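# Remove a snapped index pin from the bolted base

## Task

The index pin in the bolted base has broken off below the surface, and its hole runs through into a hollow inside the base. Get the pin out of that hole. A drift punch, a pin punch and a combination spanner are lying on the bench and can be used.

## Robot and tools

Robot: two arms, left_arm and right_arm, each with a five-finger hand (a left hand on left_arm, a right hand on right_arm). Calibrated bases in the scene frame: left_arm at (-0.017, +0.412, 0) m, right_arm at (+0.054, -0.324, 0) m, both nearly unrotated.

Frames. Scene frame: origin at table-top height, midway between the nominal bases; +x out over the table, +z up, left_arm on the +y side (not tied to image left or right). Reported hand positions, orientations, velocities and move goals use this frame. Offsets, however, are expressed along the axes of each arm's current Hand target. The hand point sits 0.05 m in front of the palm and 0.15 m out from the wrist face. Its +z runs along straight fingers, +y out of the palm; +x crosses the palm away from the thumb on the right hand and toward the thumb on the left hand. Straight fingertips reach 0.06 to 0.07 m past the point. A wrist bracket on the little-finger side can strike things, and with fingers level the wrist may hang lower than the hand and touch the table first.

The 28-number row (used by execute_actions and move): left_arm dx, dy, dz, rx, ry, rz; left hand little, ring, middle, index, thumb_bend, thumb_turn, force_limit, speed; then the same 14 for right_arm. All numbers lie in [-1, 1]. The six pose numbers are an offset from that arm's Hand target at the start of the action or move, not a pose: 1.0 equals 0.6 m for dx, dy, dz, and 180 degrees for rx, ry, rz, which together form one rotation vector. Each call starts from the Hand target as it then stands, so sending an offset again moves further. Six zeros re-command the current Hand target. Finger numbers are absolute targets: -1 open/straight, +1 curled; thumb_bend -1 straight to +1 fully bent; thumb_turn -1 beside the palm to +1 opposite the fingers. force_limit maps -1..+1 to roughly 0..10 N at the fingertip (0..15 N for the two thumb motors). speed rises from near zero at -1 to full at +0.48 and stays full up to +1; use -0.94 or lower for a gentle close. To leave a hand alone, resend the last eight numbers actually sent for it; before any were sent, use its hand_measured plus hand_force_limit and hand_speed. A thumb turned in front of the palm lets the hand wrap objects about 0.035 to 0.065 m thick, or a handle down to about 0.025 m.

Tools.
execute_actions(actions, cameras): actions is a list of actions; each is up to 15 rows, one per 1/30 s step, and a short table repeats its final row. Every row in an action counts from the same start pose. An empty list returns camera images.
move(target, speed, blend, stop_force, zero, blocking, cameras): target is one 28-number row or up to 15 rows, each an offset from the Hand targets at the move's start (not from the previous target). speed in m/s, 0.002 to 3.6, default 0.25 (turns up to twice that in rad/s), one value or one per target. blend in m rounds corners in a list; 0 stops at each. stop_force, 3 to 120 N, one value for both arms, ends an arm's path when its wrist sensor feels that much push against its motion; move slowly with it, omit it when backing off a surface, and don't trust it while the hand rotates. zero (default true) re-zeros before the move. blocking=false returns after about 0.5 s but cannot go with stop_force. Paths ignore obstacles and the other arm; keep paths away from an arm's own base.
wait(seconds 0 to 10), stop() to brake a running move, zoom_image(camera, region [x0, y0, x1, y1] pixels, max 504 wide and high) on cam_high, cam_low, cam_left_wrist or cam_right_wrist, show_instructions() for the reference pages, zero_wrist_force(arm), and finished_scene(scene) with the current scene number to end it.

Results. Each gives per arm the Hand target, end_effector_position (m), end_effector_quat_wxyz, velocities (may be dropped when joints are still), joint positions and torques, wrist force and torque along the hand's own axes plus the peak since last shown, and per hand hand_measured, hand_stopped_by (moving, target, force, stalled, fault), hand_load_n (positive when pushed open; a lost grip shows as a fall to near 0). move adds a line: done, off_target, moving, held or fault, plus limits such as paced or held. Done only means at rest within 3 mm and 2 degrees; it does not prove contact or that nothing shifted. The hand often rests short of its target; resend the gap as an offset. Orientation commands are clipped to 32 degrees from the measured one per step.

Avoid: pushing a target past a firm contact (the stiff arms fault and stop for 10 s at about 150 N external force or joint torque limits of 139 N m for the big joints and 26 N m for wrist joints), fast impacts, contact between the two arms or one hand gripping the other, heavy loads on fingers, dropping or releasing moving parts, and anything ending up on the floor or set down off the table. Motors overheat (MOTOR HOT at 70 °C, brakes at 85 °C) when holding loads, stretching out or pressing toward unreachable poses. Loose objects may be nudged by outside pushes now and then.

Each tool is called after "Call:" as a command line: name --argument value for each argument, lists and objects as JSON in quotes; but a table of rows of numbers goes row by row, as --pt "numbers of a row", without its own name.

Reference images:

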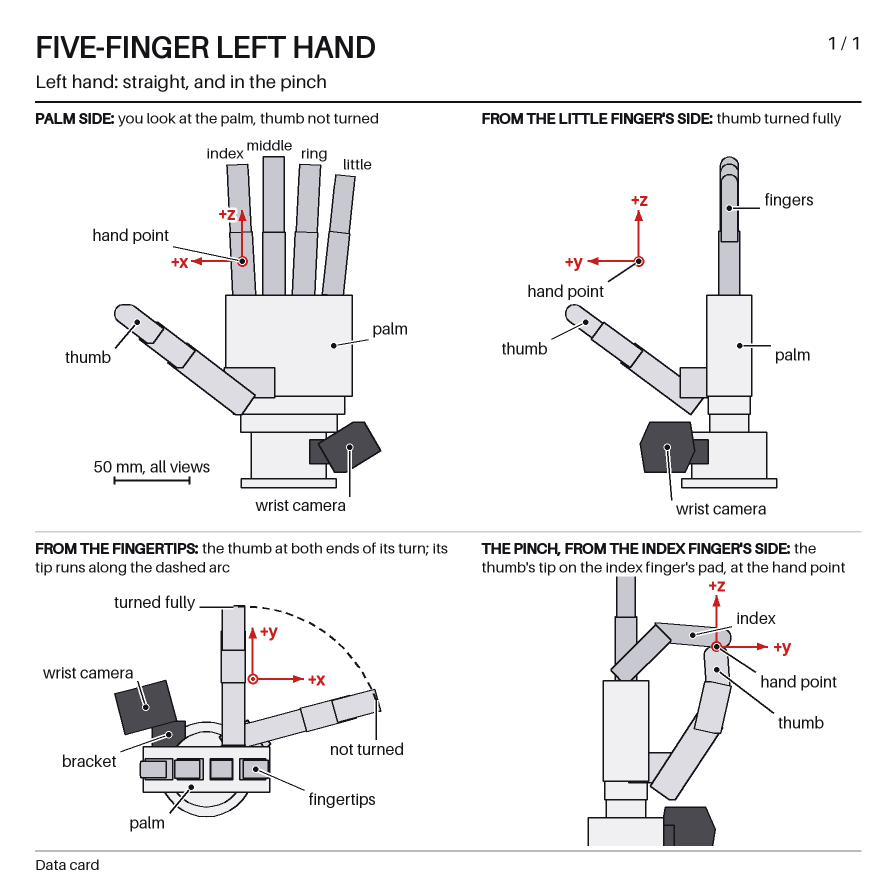

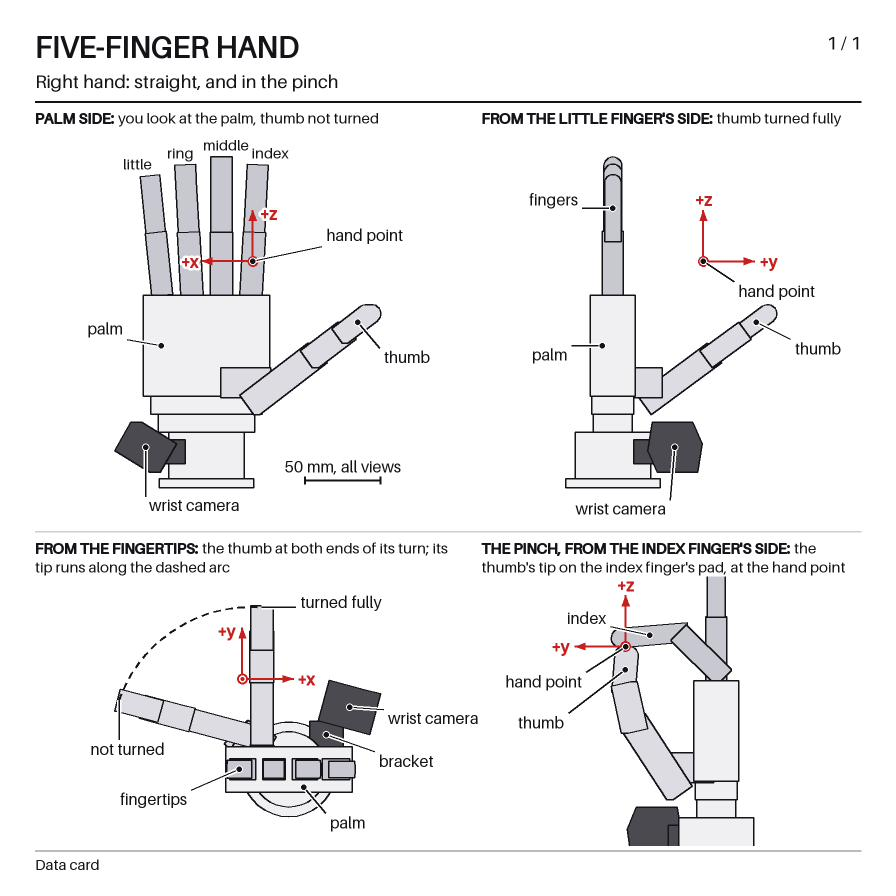

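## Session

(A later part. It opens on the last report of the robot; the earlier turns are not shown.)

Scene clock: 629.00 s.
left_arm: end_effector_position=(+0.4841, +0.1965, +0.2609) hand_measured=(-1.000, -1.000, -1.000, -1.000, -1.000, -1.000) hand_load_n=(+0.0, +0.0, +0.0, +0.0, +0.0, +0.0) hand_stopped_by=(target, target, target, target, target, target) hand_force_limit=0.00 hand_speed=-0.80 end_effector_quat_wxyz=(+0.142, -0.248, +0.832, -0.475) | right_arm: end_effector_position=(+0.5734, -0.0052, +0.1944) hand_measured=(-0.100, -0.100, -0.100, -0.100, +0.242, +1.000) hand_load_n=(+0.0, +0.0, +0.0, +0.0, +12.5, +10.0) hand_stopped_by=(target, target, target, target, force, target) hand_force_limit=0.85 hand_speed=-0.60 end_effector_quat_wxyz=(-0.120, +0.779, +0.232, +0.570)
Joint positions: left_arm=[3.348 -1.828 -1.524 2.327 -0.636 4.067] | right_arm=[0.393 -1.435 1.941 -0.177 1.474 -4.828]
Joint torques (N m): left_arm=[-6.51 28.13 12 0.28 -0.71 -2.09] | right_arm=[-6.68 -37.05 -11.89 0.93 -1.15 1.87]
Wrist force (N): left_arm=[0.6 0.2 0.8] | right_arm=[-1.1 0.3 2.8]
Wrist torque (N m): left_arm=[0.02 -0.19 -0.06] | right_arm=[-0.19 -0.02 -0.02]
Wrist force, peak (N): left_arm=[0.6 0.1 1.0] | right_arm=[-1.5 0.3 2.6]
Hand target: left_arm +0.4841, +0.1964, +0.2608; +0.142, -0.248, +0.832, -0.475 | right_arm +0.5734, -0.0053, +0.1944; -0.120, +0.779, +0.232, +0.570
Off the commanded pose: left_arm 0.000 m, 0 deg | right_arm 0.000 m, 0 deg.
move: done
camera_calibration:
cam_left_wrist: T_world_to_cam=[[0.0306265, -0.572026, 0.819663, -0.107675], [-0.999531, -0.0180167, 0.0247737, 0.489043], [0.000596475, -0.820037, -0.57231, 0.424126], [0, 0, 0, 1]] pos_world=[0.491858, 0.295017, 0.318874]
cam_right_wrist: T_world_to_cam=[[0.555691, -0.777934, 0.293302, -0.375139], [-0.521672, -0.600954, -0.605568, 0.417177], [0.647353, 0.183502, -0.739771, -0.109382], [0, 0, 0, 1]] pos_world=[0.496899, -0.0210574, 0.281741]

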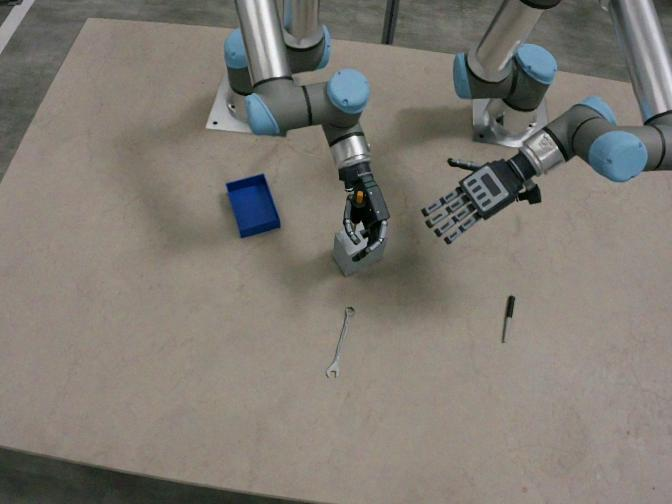

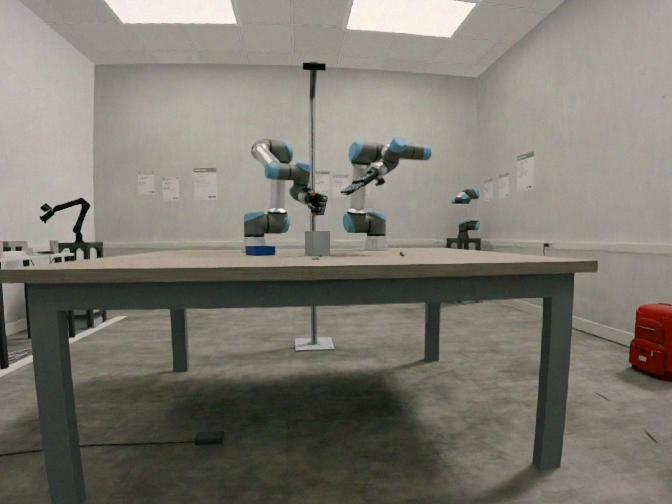

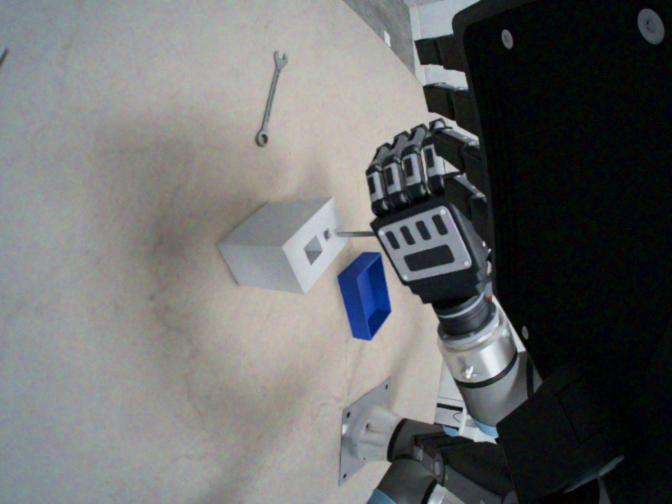

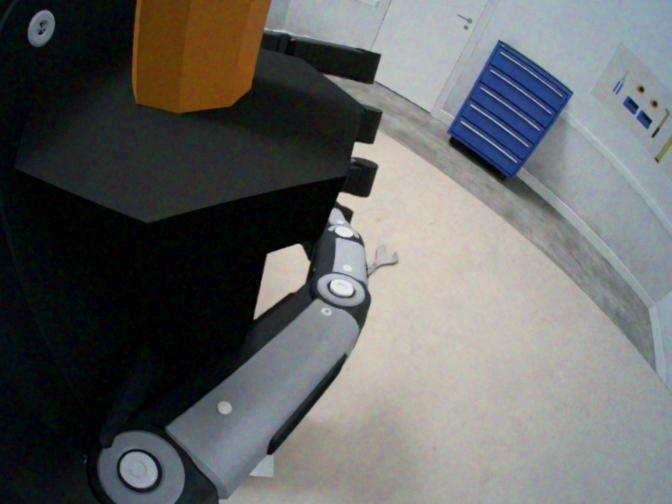

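Call:
move --target '[0,0,0,0,0,0,-1,-1,-1,-1,-1,-1,0,-0.8,0.0012,-0.004,-0.0002,0.0016,0.0075,0.0065,-0.1,-0.1,-0.1,-0.1,0.9,1,0.85,-0.6]' --speed 0.1 --cameras '["cam_left_wrist","cam_high","cam_low"]'

Call:
zoom_image --camera "cam_high" --region '[335, 210, 375, 250]'

Call:
zoom_image --camera "cam_left_wrist" --region '[310, 215, 360, 255]'

Call:
zoom_image --camera "cam_low" --region '[300, 205, 330, 235]'

Scene clock: 666.00 s.
left_arm: end_effector_position=(+0.4841, +0.1964, +0.2608) hand_measured=(-1.000, -1.000, -1.000, -1.000, -1.000, -1.000) hand_load_n=(+0.0, +0.0, +0.0, +0.0, +0.0, +0.0) hand_stopped_by=(target, target, target, target, target, target) hand_force_limit=0.00 hand_speed=-0.80 end_effector_quat_wxyz=(+0.142, -0.248, +0.832, -0.475) | right_arm: end_effector_position=(+0.5722, -0.0031, +0.1948) hand_measured=(-0.100, -0.100, -0.100, -0.100, +0.242, +1.000) hand_load_n=(+0.0, +0.0, +0.0, +0.0, +12.0, +9.5) hand_stopped_by=(target, target, target, target, force, target) hand_force_limit=0.85 hand_speed=-0.60 end_effector_quat_wxyz=(-0.130, +0.774, +0.224, +0.577) end_effector_velocity=(+0.000, -0.001, +0.000) end_effector_angular_velocity=(-0.005, +0.003, +0.000)
Joint positions: left_arm=[3.348 -1.828 -1.524 2.327 -0.636 4.067] | right_arm=[0.393 -1.442 1.957 -0.209 1.466 -4.805]
Joint velocities: left_arm=[within noise] | right_arm=[0 0 -0.001 0.006 0.001 -0.004]
Joint torques (N m): left_arm=[-7.14 21.03 10.91 0.23 -0.76 -2.17] | right_arm=[-4.71 -25.69 -30.54 0.62 0.6 -2.26]
Wrist force (N): left_arm=[0.4 0.0 0.6] | right_arm=[-1.3 0.1 2.7]
Wrist torque (N m): left_arm=[0.01 -0.17 -0.06] | right_arm=[-0.20 0.02 -0.09]
Wrist force, peak (N): left_arm=[0.6 -0.2 1.0] | right_arm=[-1.2 0.1 2.8]
Hand target: left_arm +0.4841, +0.1964, +0.2608; +0.142, -0.248, +0.832, -0.475 | right_arm +0.5723, -0.0031, +0.1949; -0.130, +0.774, +0.224, +0.577
Off the commanded pose: left_arm 0.000 m, 0 deg | right_arm 0.000 m, 0 deg.
move: done
camera_calibration:
cam_left_wrist: T_world_to_cam=[[0.0307328, -0.572027, 0.819659, -0.107641], [-0.999528, -0.0179959, 0.0249179, 0.488891], [0.000496811, -0.820037, -0.57231, 0.424118], [0, 0, 0, 1]] pos_world=[0.491758, 0.295017, 0.318774]
Images, in order (width x height): cam_high 672x504, cam_low 672x504, cam_left_wrist 672x504.

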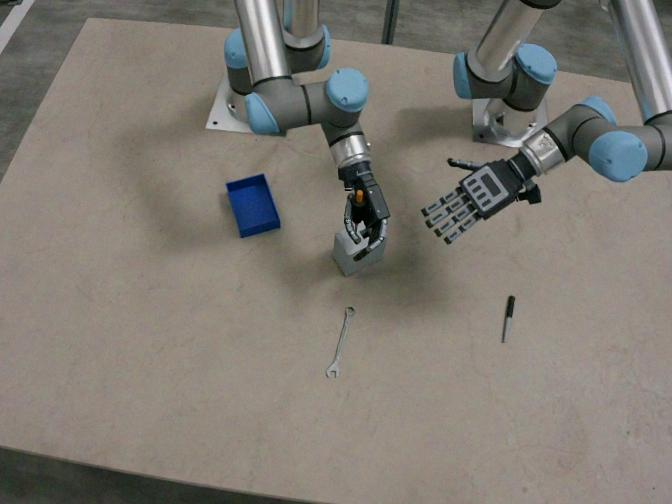

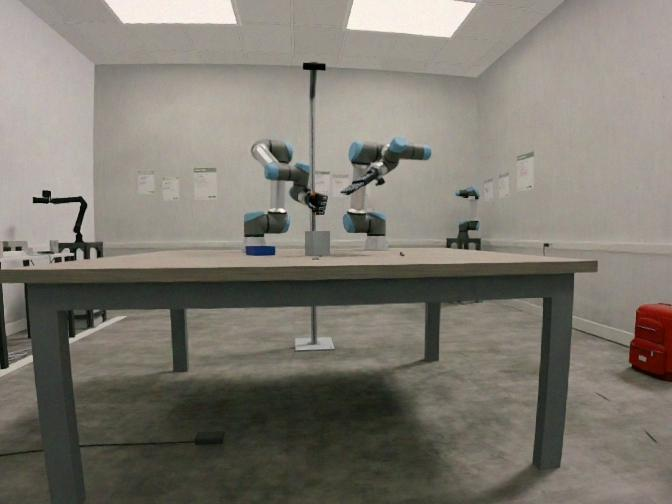

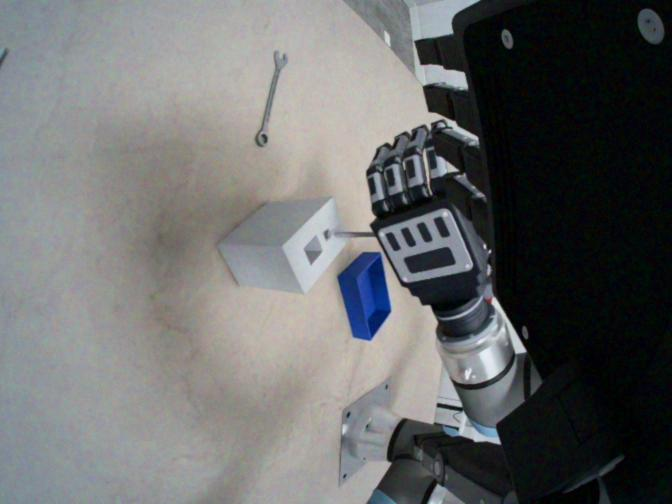

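Scaled by 12.600 from the camera's 672x504 image, which has a finer 960x720 frame.

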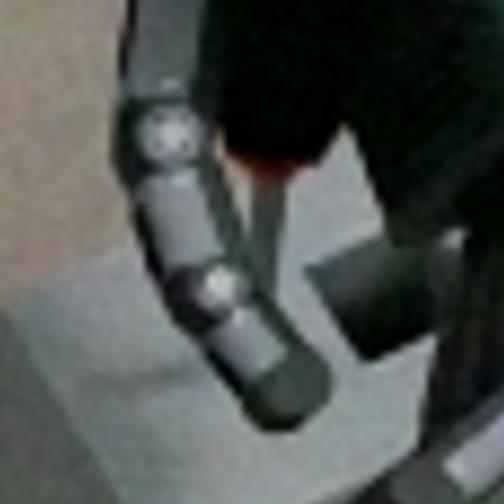

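Scaled by 10.080 from the camera's 672x504 image, which has a finer 960x720 frame.

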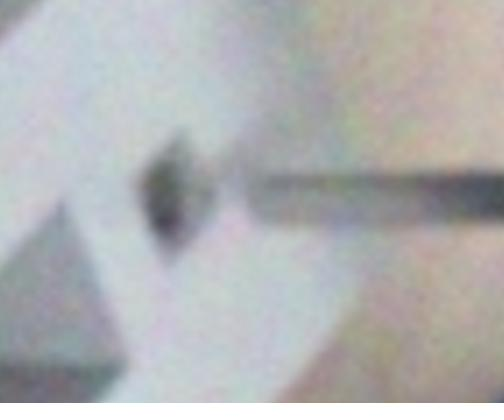

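Scaled by 16.800 from the camera's 672x504 image, which has a finer 960x720 frame.

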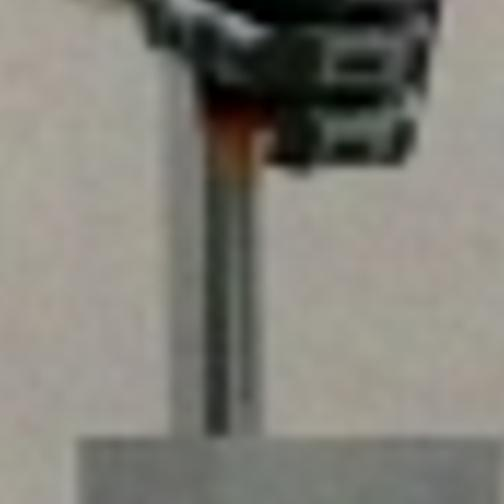

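Call:
move --target '[0,0,0,0,0,0,-1,-1,-1,-1,-1,-1,0,-0.8,-0.0428,-0.0026,0.0134,0,0,0,-0.1,-0.1,-0.1,-0.1,0.9,1,0.85,-0.6]' --speed 0.015 --stop_force 7 --cameras '["cam_left_wrist","cam_high"]'

Call:
zoom_image --camera "cam_high" --region '[335, 210, 375, 250]'

Call:
zoom_image --camera "cam_left_wrist" --region '[310, 215, 360, 255]'

Scene clock: 680.20 s.
left_arm: end_effector_position=(+0.4841, +0.1964, +0.2608) hand_measured=(-1.000, -1.000, -1.000, -1.000, -1.000, -1.000) hand_load_n=(+0.0, +0.0, +0.0, +0.0, +0.0, -0.5) hand_stopped_by=(target, target, target, target, target, target) hand_force_limit=0.00 hand_speed=-0.80 end_effector_quat_wxyz=(+0.142, -0.248, +0.832, -0.475) | right_arm: end_effector_position=(+0.5723, -0.0031, +0.1753) hand_measured=(-0.100, -0.100, -0.100, -0.100, +0.242, +1.000) hand_load_n=(+0.0, +0.0, +0.0, +0.5, +12.5, +8.5) hand_stopped_by=(target, target, target, target, force, target) hand_force_limit=0.85 hand_speed=-0.60 end_effector_quat_wxyz=(-0.130, +0.774, +0.224, +0.577)
Joint positions: left_arm=[3.348 -1.828 -1.524 2.327 -0.636 4.067] | right_arm=[0.393 -1.416 1.985 -0.263 1.466 -4.805]
Joint torques (N m): left_arm=[-7.89 25.05 10.86 0.32 -0.41 -2.13] | right_arm=[2.48 -33.84 -31.87 -1.05 1.26 -1.71]
Wrist force (N): left_arm=[0.4 0.0 0.7] | right_arm=[5.2 0.4 0.1]
Wrist torque (N m): left_arm=[0.00 -0.17 -0.06] | right_arm=[-0.07 -0.37 0.22]
Wrist force, peak (N): left_arm=[0.5 0.1 1.1] | right_arm=[16.2 0.5 -4.7]
Hand target: left_arm +0.4841, +0.1964, +0.2608; +0.142, -0.248, +0.832, -0.475 | right_arm +0.5723, -0.0031, +0.1753; -0.130, +0.774, +0.224, +0.577 (not the last commanded pose)
Off the commanded pose: left_arm 0.000 m, 0 deg | right_arm 0.007 m, 0 deg.
move: contact (right_arm)
camera_calibration:
cam_left_wrist: T_world_to_cam=[[0.0307328, -0.572027, 0.819659, -0.107641], [-0.999528, -0.0179959, 0.0249179, 0.488891], [0.000496811, -0.820037, -0.57231, 0.424118], [0, 0, 0, 1]] pos_world=[0.491758, 0.295017, 0.318774]
Images, in order (width x height): cam_high 672x504, cam_left_wrist 672x504.

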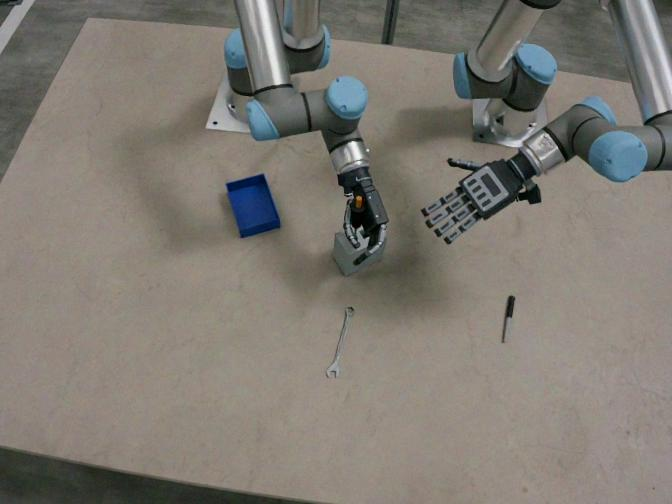

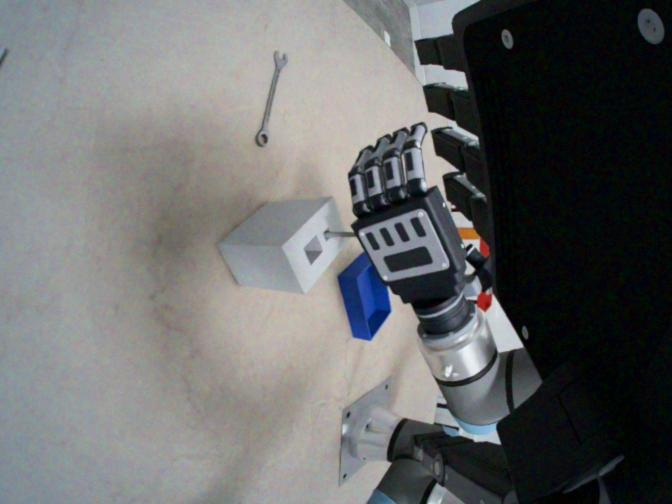

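Scaled by 12.600 from the camera's 672x504 image, which has a finer 960x720 frame.

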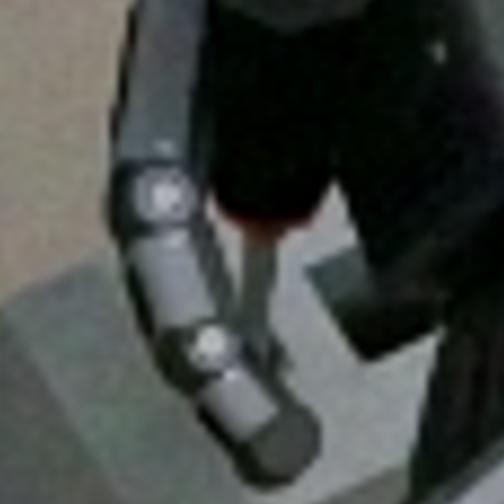

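Scaled by 10.080 from the camera's 672x504 image, which has a finer 960x720 frame.

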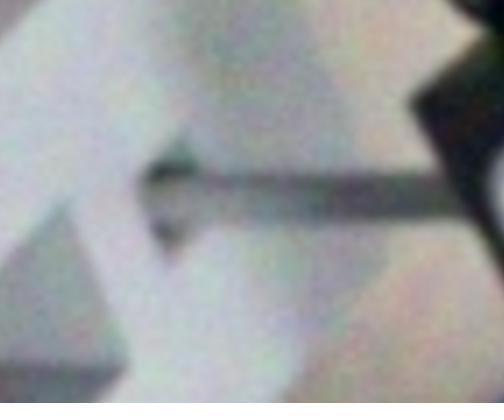

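Call:
move --target '[0,0,0,0,0,0,-1,-1,-1,-1,-1,-1,0,-0.8,-0.0333,-0.002,0.0105,0,0,0,-0.1,-0.1,-0.1,-0.1,0.9,1,0.85,-0.6]' --speed 0.01 --stop_force 45 --cameras '["cam_left_wrist","cam_high","cam_right_wrist"]'

Call:
zoom_image --camera "cam_left_wrist" --region '[310, 215, 360, 255]'

Scene clock: 689.10 s.
left_arm: end_effector_position=(+0.4841, +0.1964, +0.2608) hand_measured=(-1.000, -1.000, -1.000, -1.000, -1.000, -1.000) hand_load_n=(+0.0, +0.0, +0.0, +0.0, +0.0, +0.0) hand_stopped_by=(target, target, target, target, target, target) hand_force_limit=0.00 hand_speed=-0.80 end_effector_quat_wxyz=(+0.142, -0.248, +0.832, -0.475) | right_arm: end_effector_position=(+0.5723, -0.0031, +0.1543) hand_measured=(-0.100, -0.100, -0.100, -0.100, +0.242, +1.000) hand_load_n=(+0.0, +0.0, +0.0, +0.0, +12.5, +9.5) hand_stopped_by=(target, target, target, target, force, target) hand_force_limit=0.85 hand_speed=-0.60 end_effector_quat_wxyz=(-0.130, +0.774, +0.224, +0.577)
Joint positions: left_arm=[3.348 -1.828 -1.524 2.327 -0.636 4.067] | right_arm=[0.393 -1.386 2.012 -0.321 1.466 -4.805]
Joint torques (N m): left_arm=[-6.54 32.49 11.59 0.21 -0.14 -1.99] | right_arm=[2.92 -38.83 -34.34 0.78 1.08 -1.56]
Wrist force (N): left_arm=[0.5 0.1 0.7] | right_arm=[-1.2 -0.1 2.6]
Wrist torque (N m): left_arm=[0.02 -0.17 -0.06] | right_arm=[-0.22 0.01 -0.03]
Wrist force, peak (N): left_arm=[0.6 0.1 1.0] | right_arm=[23.5 0.7 -7.9]
Hand target: left_arm +0.4841, +0.1964, +0.2608; +0.142, -0.248, +0.832, -0.475 | right_arm +0.5723, -0.0031, +0.1543; -0.130, +0.774, +0.224, +0.577
Off the commanded pose: left_arm 0.000 m, 0 deg | right_arm 0.000 m, 0 deg.
move: done
camera_calibration:
cam_left_wrist: T_world_to_cam=[[0.0307328, -0.572027, 0.819659, -0.107641], [-0.999528, -0.0179959, 0.0249179, 0.488891], [0.000496811, -0.820037, -0.57231, 0.424118], [0, 0, 0, 1]] pos_world=[0.491758, 0.295017, 0.318774]
cam_right_wrist: T_world_to_cam=[[0.552767, -0.786531, 0.275351, -0.356625], [-0.515625, -0.582388, -0.628455, 0.393722], [0.65466, 0.205411, -0.72748, -0.144735], [0, 0, 0, 1]] pos_world=[0.494896, -0.0214677, 0.240342]
Images, in order (width x height): cam_high 672x504, cam_left_wrist 672x504, cam_right_wrist 672x504.

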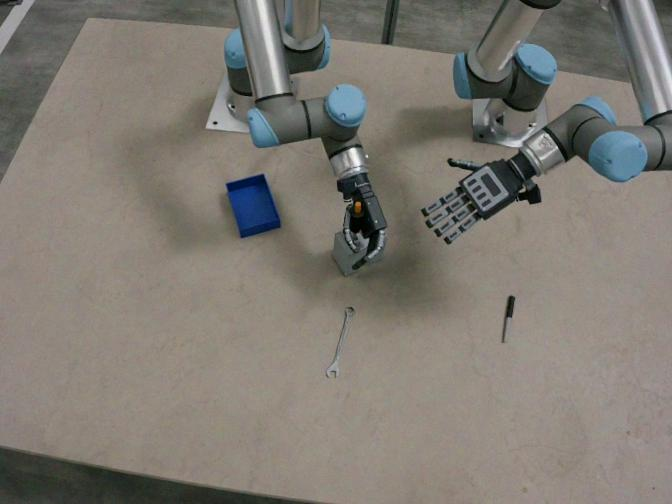

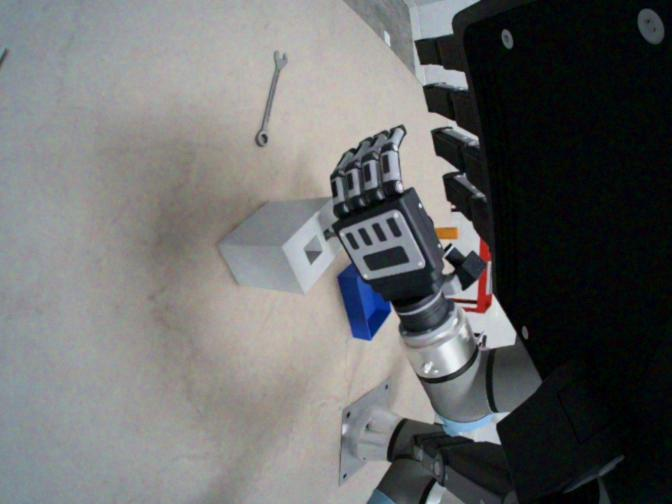

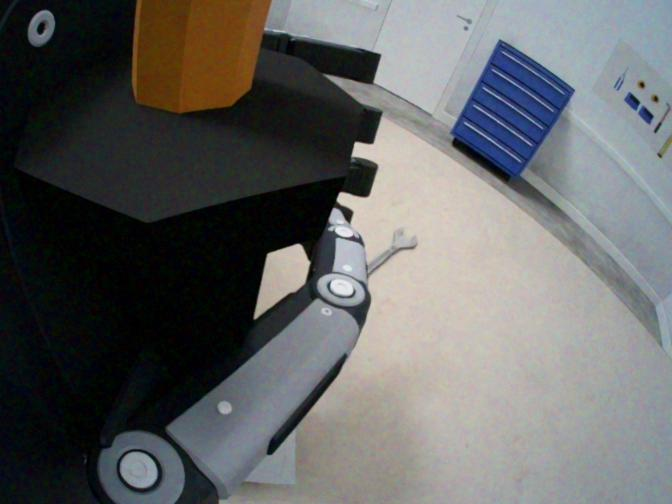

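Scaled by 10.080 from the camera's 672x504 image, which has a finer 960x720 frame.

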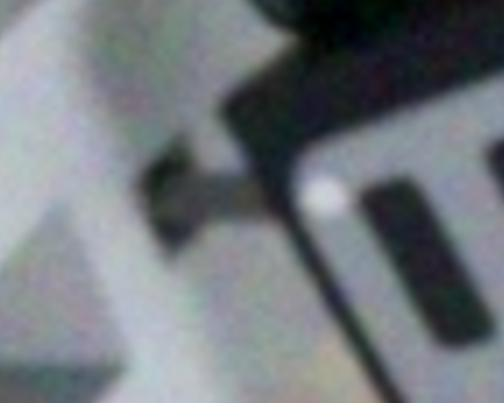

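Call:
move --target '[0,0,0,0,0,0,-1,-1,-1,-1,-1,-1,0,-0.8,-0.0222,-0.0013,0.007,0,0,0,-0.1,-0.1,-0.1,-0.1,0.9,1,0.85,-0.6]' --speed 0.015 --stop_force 30 --cameras '["cam_left_wrist","cam_high","cam_low"]'

Call:
zoom_image --camera "cam_low" --region '[290, 190, 350, 260]'

Call:
zoom_image --camera "cam_high" --region '[325, 180, 405, 280]'

Scene clock: 701.10 s.
left_arm: end_effector_position=(+0.4841, +0.1964, +0.2608) hand_measured=(-1.000, -1.000, -1.000, -1.000, -1.000, -1.000) hand_load_n=(+0.0, +0.0, +0.0, +0.0, +0.0, +0.0) hand_stopped_by=(target, target, target, target, target, target) hand_force_limit=0.00 hand_speed=-0.80 end_effector_quat_wxyz=(+0.142, -0.248, +0.832, -0.475) | right_arm: end_effector_position=(+0.5723, -0.0031, +0.1403) hand_measured=(-0.100, -0.100, -0.100, -0.100, +0.242, +1.000) hand_load_n=(+0.0, +0.0, +0.0, +0.0, +12.5, +10.0) hand_stopped_by=(target, target, target, target, force, target) hand_force_limit=0.85 hand_speed=-0.60 end_effector_quat_wxyz=(-0.130, +0.774, +0.224, +0.577)
Joint positions: left_arm=[3.348 -1.828 -1.524 2.327 -0.636 4.067] | right_arm=[0.393 -1.363 2.029 -0.36 1.466 -4.805]
Joint torques (N m): left_arm=[-6.86 33.44 10.38 0.05 -0.17 -2.04] | right_arm=[-6.8 -39.46 -33.81 0.28 -1.07 -2.11]
Wrist force (N): left_arm=[0.4 0.0 0.9] | right_arm=[-1.9 -1.8 4.1]
Wrist torque (N m): left_arm=[-0.01 -0.16 -0.05] | right_arm=[-0.31 0.12 0.02]
Wrist force, peak (N): left_arm=[0.7 0.0 0.9] | right_arm=[-2.0 -1.9 4.6]
Hand target: left_arm +0.4841, +0.1964, +0.2608; +0.142, -0.248, +0.832, -0.475 | right_arm +0.5723, -0.0031, +0.1403; -0.130, +0.774, +0.224, +0.577
Off the commanded pose: left_arm 0.000 m, 0 deg | right_arm 0.000 m, 0 deg.
move: done
camera_calibration:
cam_left_wrist: T_world_to_cam=[[0.0307328, -0.572027, 0.819659, -0.107641], [-0.999528, -0.0179959, 0.0249179, 0.488891], [0.000496811, -0.820037, -0.57231, 0.424118], [0, 0, 0, 1]] pos_world=[0.491758, 0.295017, 0.318774]
Images, in order (width x height): cam_high 672x504, cam_low 672x504, cam_left_wrist 672x504.

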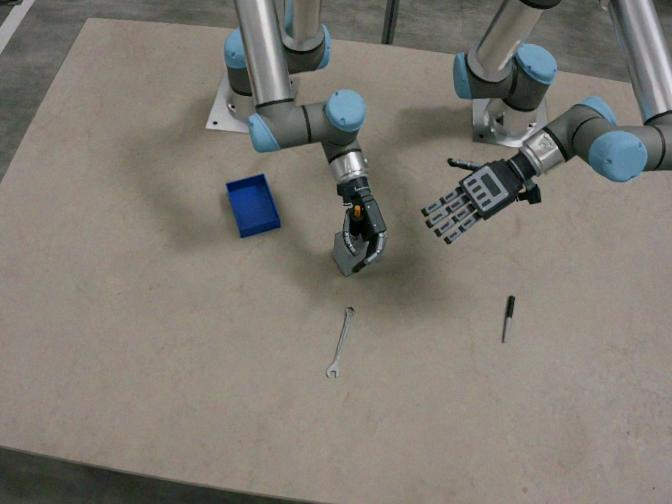

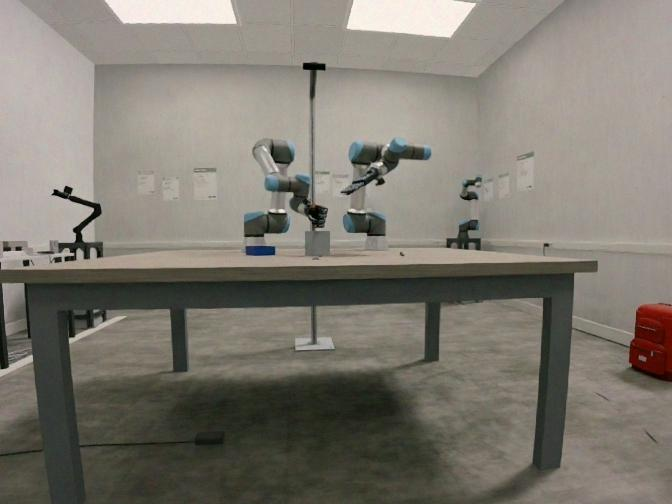

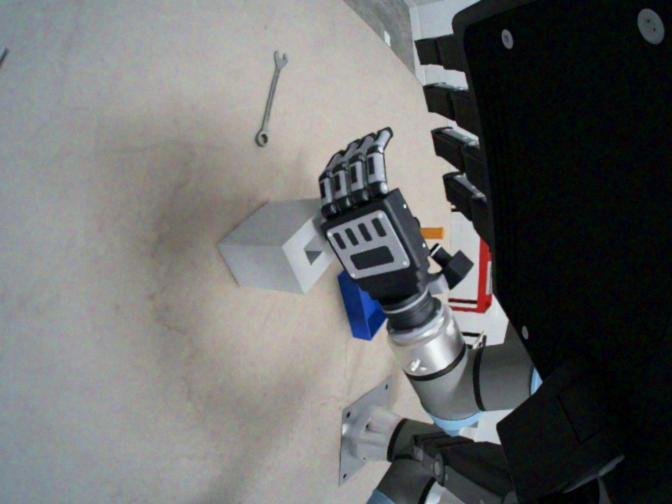

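Scaled by 7.200 from the camera's 672x504 image, which has a finer 960x720 frame.

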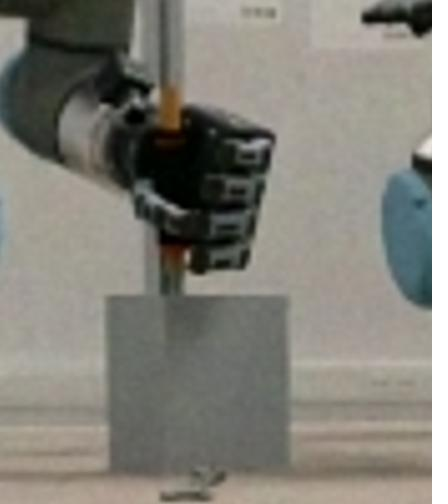

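Scaled by 5.040 from the camera's 672x504 image, which has a finer 960x720 frame.

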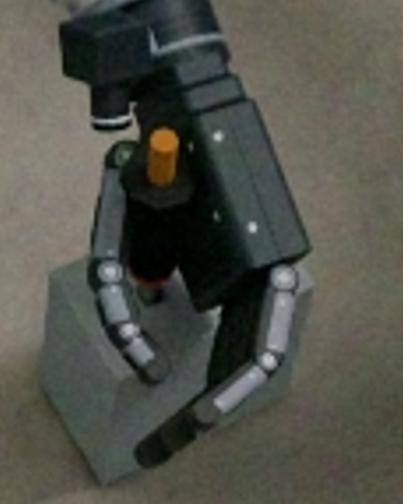

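Call:
move --target '[0,0,0,0,0,0,-1,-1,-1,-1,-1,-1,0,-0.8,-0.0127,-0.0008,0.004,0,0,0,-0.1,-0.1,-0.1,-0.1,0.9,1,0.85,-0.6]' --speed 0.015 --stop_force 15

Call:
move --target '[0,0,0,0,0,0,-1,-1,-1,-1,-1,-1,0,-0.8,0.1269,0.0076,-0.0398,0,0,0,-0.1,-0.1,-0.1,-0.1,0.9,1,0.85,-0.6]' --speed 0.06 --cameras '["cam_left_wrist","cam_high","cam_right_wrist"]'

Call:
zoom_image --camera "cam_left_wrist" --region '[300, 200, 400, 270]'

Scene clock: 711.97 s.
left_arm: end_effector_position=(+0.4841, +0.1964, +0.2608) hand_measured=(-1.000, -1.000, -1.000, -1.000, -1.000, -1.000) hand_load_n=(+0.0, +0.0, +0.0, +0.0, +0.0, +0.0) hand_stopped_by=(target, target, target, target, target, target) hand_force_limit=0.00 hand_speed=-0.80 end_effector_quat_wxyz=(+0.142, -0.248, +0.832, -0.475) | right_arm: end_effector_position=(+0.5723, -0.0031, +0.1323) hand_measured=(-0.100, -0.100, -0.100, -0.100, +0.242, +1.000) hand_load_n=(+0.0, +0.0, +0.0, +0.0, +12.0, +10.0) hand_stopped_by=(target, target, target, target, force, target) hand_force_limit=0.85 hand_speed=-0.60 end_effector_quat_wxyz=(-0.130, +0.774, +0.224, +0.577)
Joint positions: left_arm=[3.348 -1.828 -1.524 2.327 -0.636 4.067] | right_arm=[0.393 -1.35 2.038 -0.382 1.466 -4.805]
Joint torques (N m): left_arm=[-6.29 33.79 10.42 0.28 -0.01 -1.96] | right_arm=[3.15 -40.8 -34.04 0.35 2.52 0.19]
Wrist force (N): left_arm=[0.5 0.0 0.8] | right_arm=[-2.5 -4.9 4.9]
Wrist torque (N m): left_arm=[0.00 -0.18 -0.05] | right_arm=[-0.44 0.14 0.10]
Wrist force, peak (N): left_arm=[0.5 0.1 1.1] | right_arm=[-2.7 -5.2 5.0]
Hand target: left_arm +0.4841, +0.1964, +0.2608; +0.142, -0.248, +0.832, -0.475 | right_arm +0.5723, -0.0030, +0.1323; -0.130, +0.774, +0.224, +0.577
Off the commanded pose: left_arm 0.000 m, 0 deg | right_arm 0.000 m, 0 deg.
move: done

Scene clock: 713.70 s.
left_arm: end_effector_position=(+0.4841, +0.1964, +0.2608) hand_measured=(-1.000, -1.000, -1.000, -1.000, -1.000, -1.000) hand_load_n=(+0.0, +0.0, +0.0, +0.0, +0.0, +0.0) hand_stopped_by=(target, target, target, target, target, target) hand_force_limit=0.00 hand_speed=-0.80 end_effector_quat_wxyz=(+0.142, -0.248, +0.832, -0.475) | right_arm: end_effector_position=(+0.5724, -0.0030, +0.2124) hand_measured=(-0.100, -0.100, -0.100, -0.100, +0.242, +1.000) hand_load_n=(+0.0, +0.0, +0.0, +0.0, +12.5, +9.5) hand_stopped_by=(target, target, target, target, force, target) hand_force_limit=0.85 hand_speed=-0.60 end_effector_quat_wxyz=(-0.130, +0.774, +0.224, +0.578)
Joint positions: left_arm=[3.348 -1.828 -1.524 2.327 -0.636 4.067] | right_arm=[0.393 -1.462 1.93 -0.162 1.466 -4.805]
Joint torques (N m): left_arm=[-8.52 33.11 11.25 0.03 0.13 -1.98] | right_arm=[3.01 -20.3 -9.26 -0.61 -0.8 2.02]
Wrist force (N): left_arm=[0.5 -0.2 0.9] | right_arm=[-1.2 0.2 2.5]
Wrist torque (N m): left_arm=[-0.03 -0.19 -0.04] | right_arm=[-0.18 0.01 -0.04]
Wrist force, peak (N): left_arm=[0.6 0.2 0.9] | right_arm=[-2.8 -5.2 4.8]
Hand target: left_arm +0.4841, +0.1964, +0.2608; +0.142, -0.248, +0.832, -0.475 | right_arm +0.5723, -0.0030, +0.2122; -0.130, +0.774, +0.224, +0.577
Off the commanded pose: left_arm 0.000 m, 0 deg | right_arm 0.000 m, 0 deg.
move: done
camera_calibration:
cam_left_wrist: T_world_to_cam=[[0.0307328, -0.572027, 0.819659, -0.107641], [-0.999528, -0.0179959, 0.0249179, 0.488891], [0.000496811, -0.820037, -0.57231, 0.424118], [0, 0, 0, 1]] pos_world=[0.491758, 0.295017, 0.318774]
cam_right_wrist: T_world_to_cam=[[0.552739, -0.786516, 0.275449, -0.372694], [-0.515406, -0.582373, -0.628648, 0.430237], [0.654856, 0.20551, -0.727276, -0.102689], [0, 0, 0, 1]] pos_world=[0.494996, -0.0214677, 0.298442]
Images, in order (width x height): cam_high 672x504, cam_left_wrist 672x504, cam_right_wrist 672x504.

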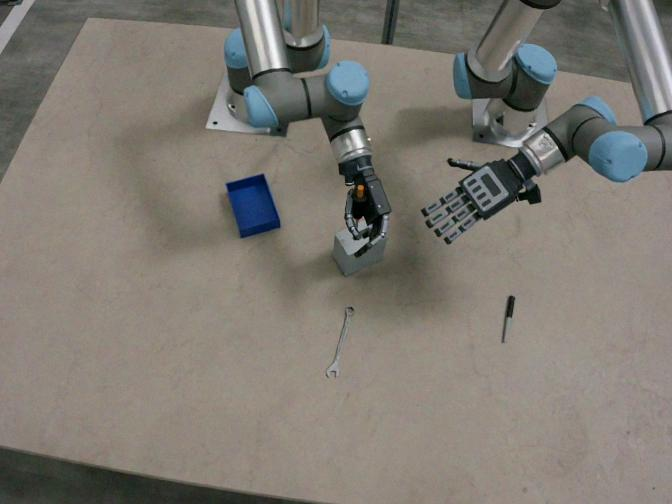

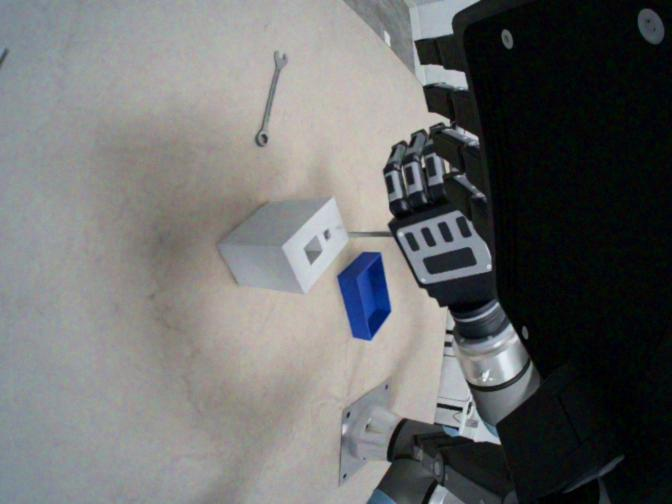

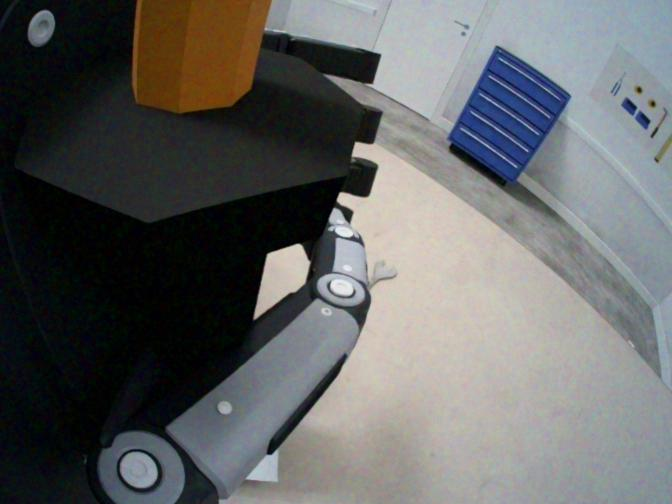

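Scaled by 5.040 from the camera's 672x504 image, which has a finer 960x720 frame.

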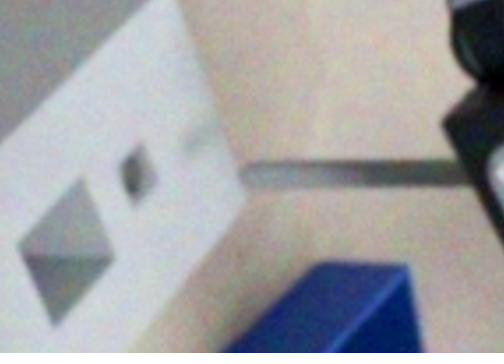

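Call:
finished_scene --scene 2

The scene is finished: the task was done.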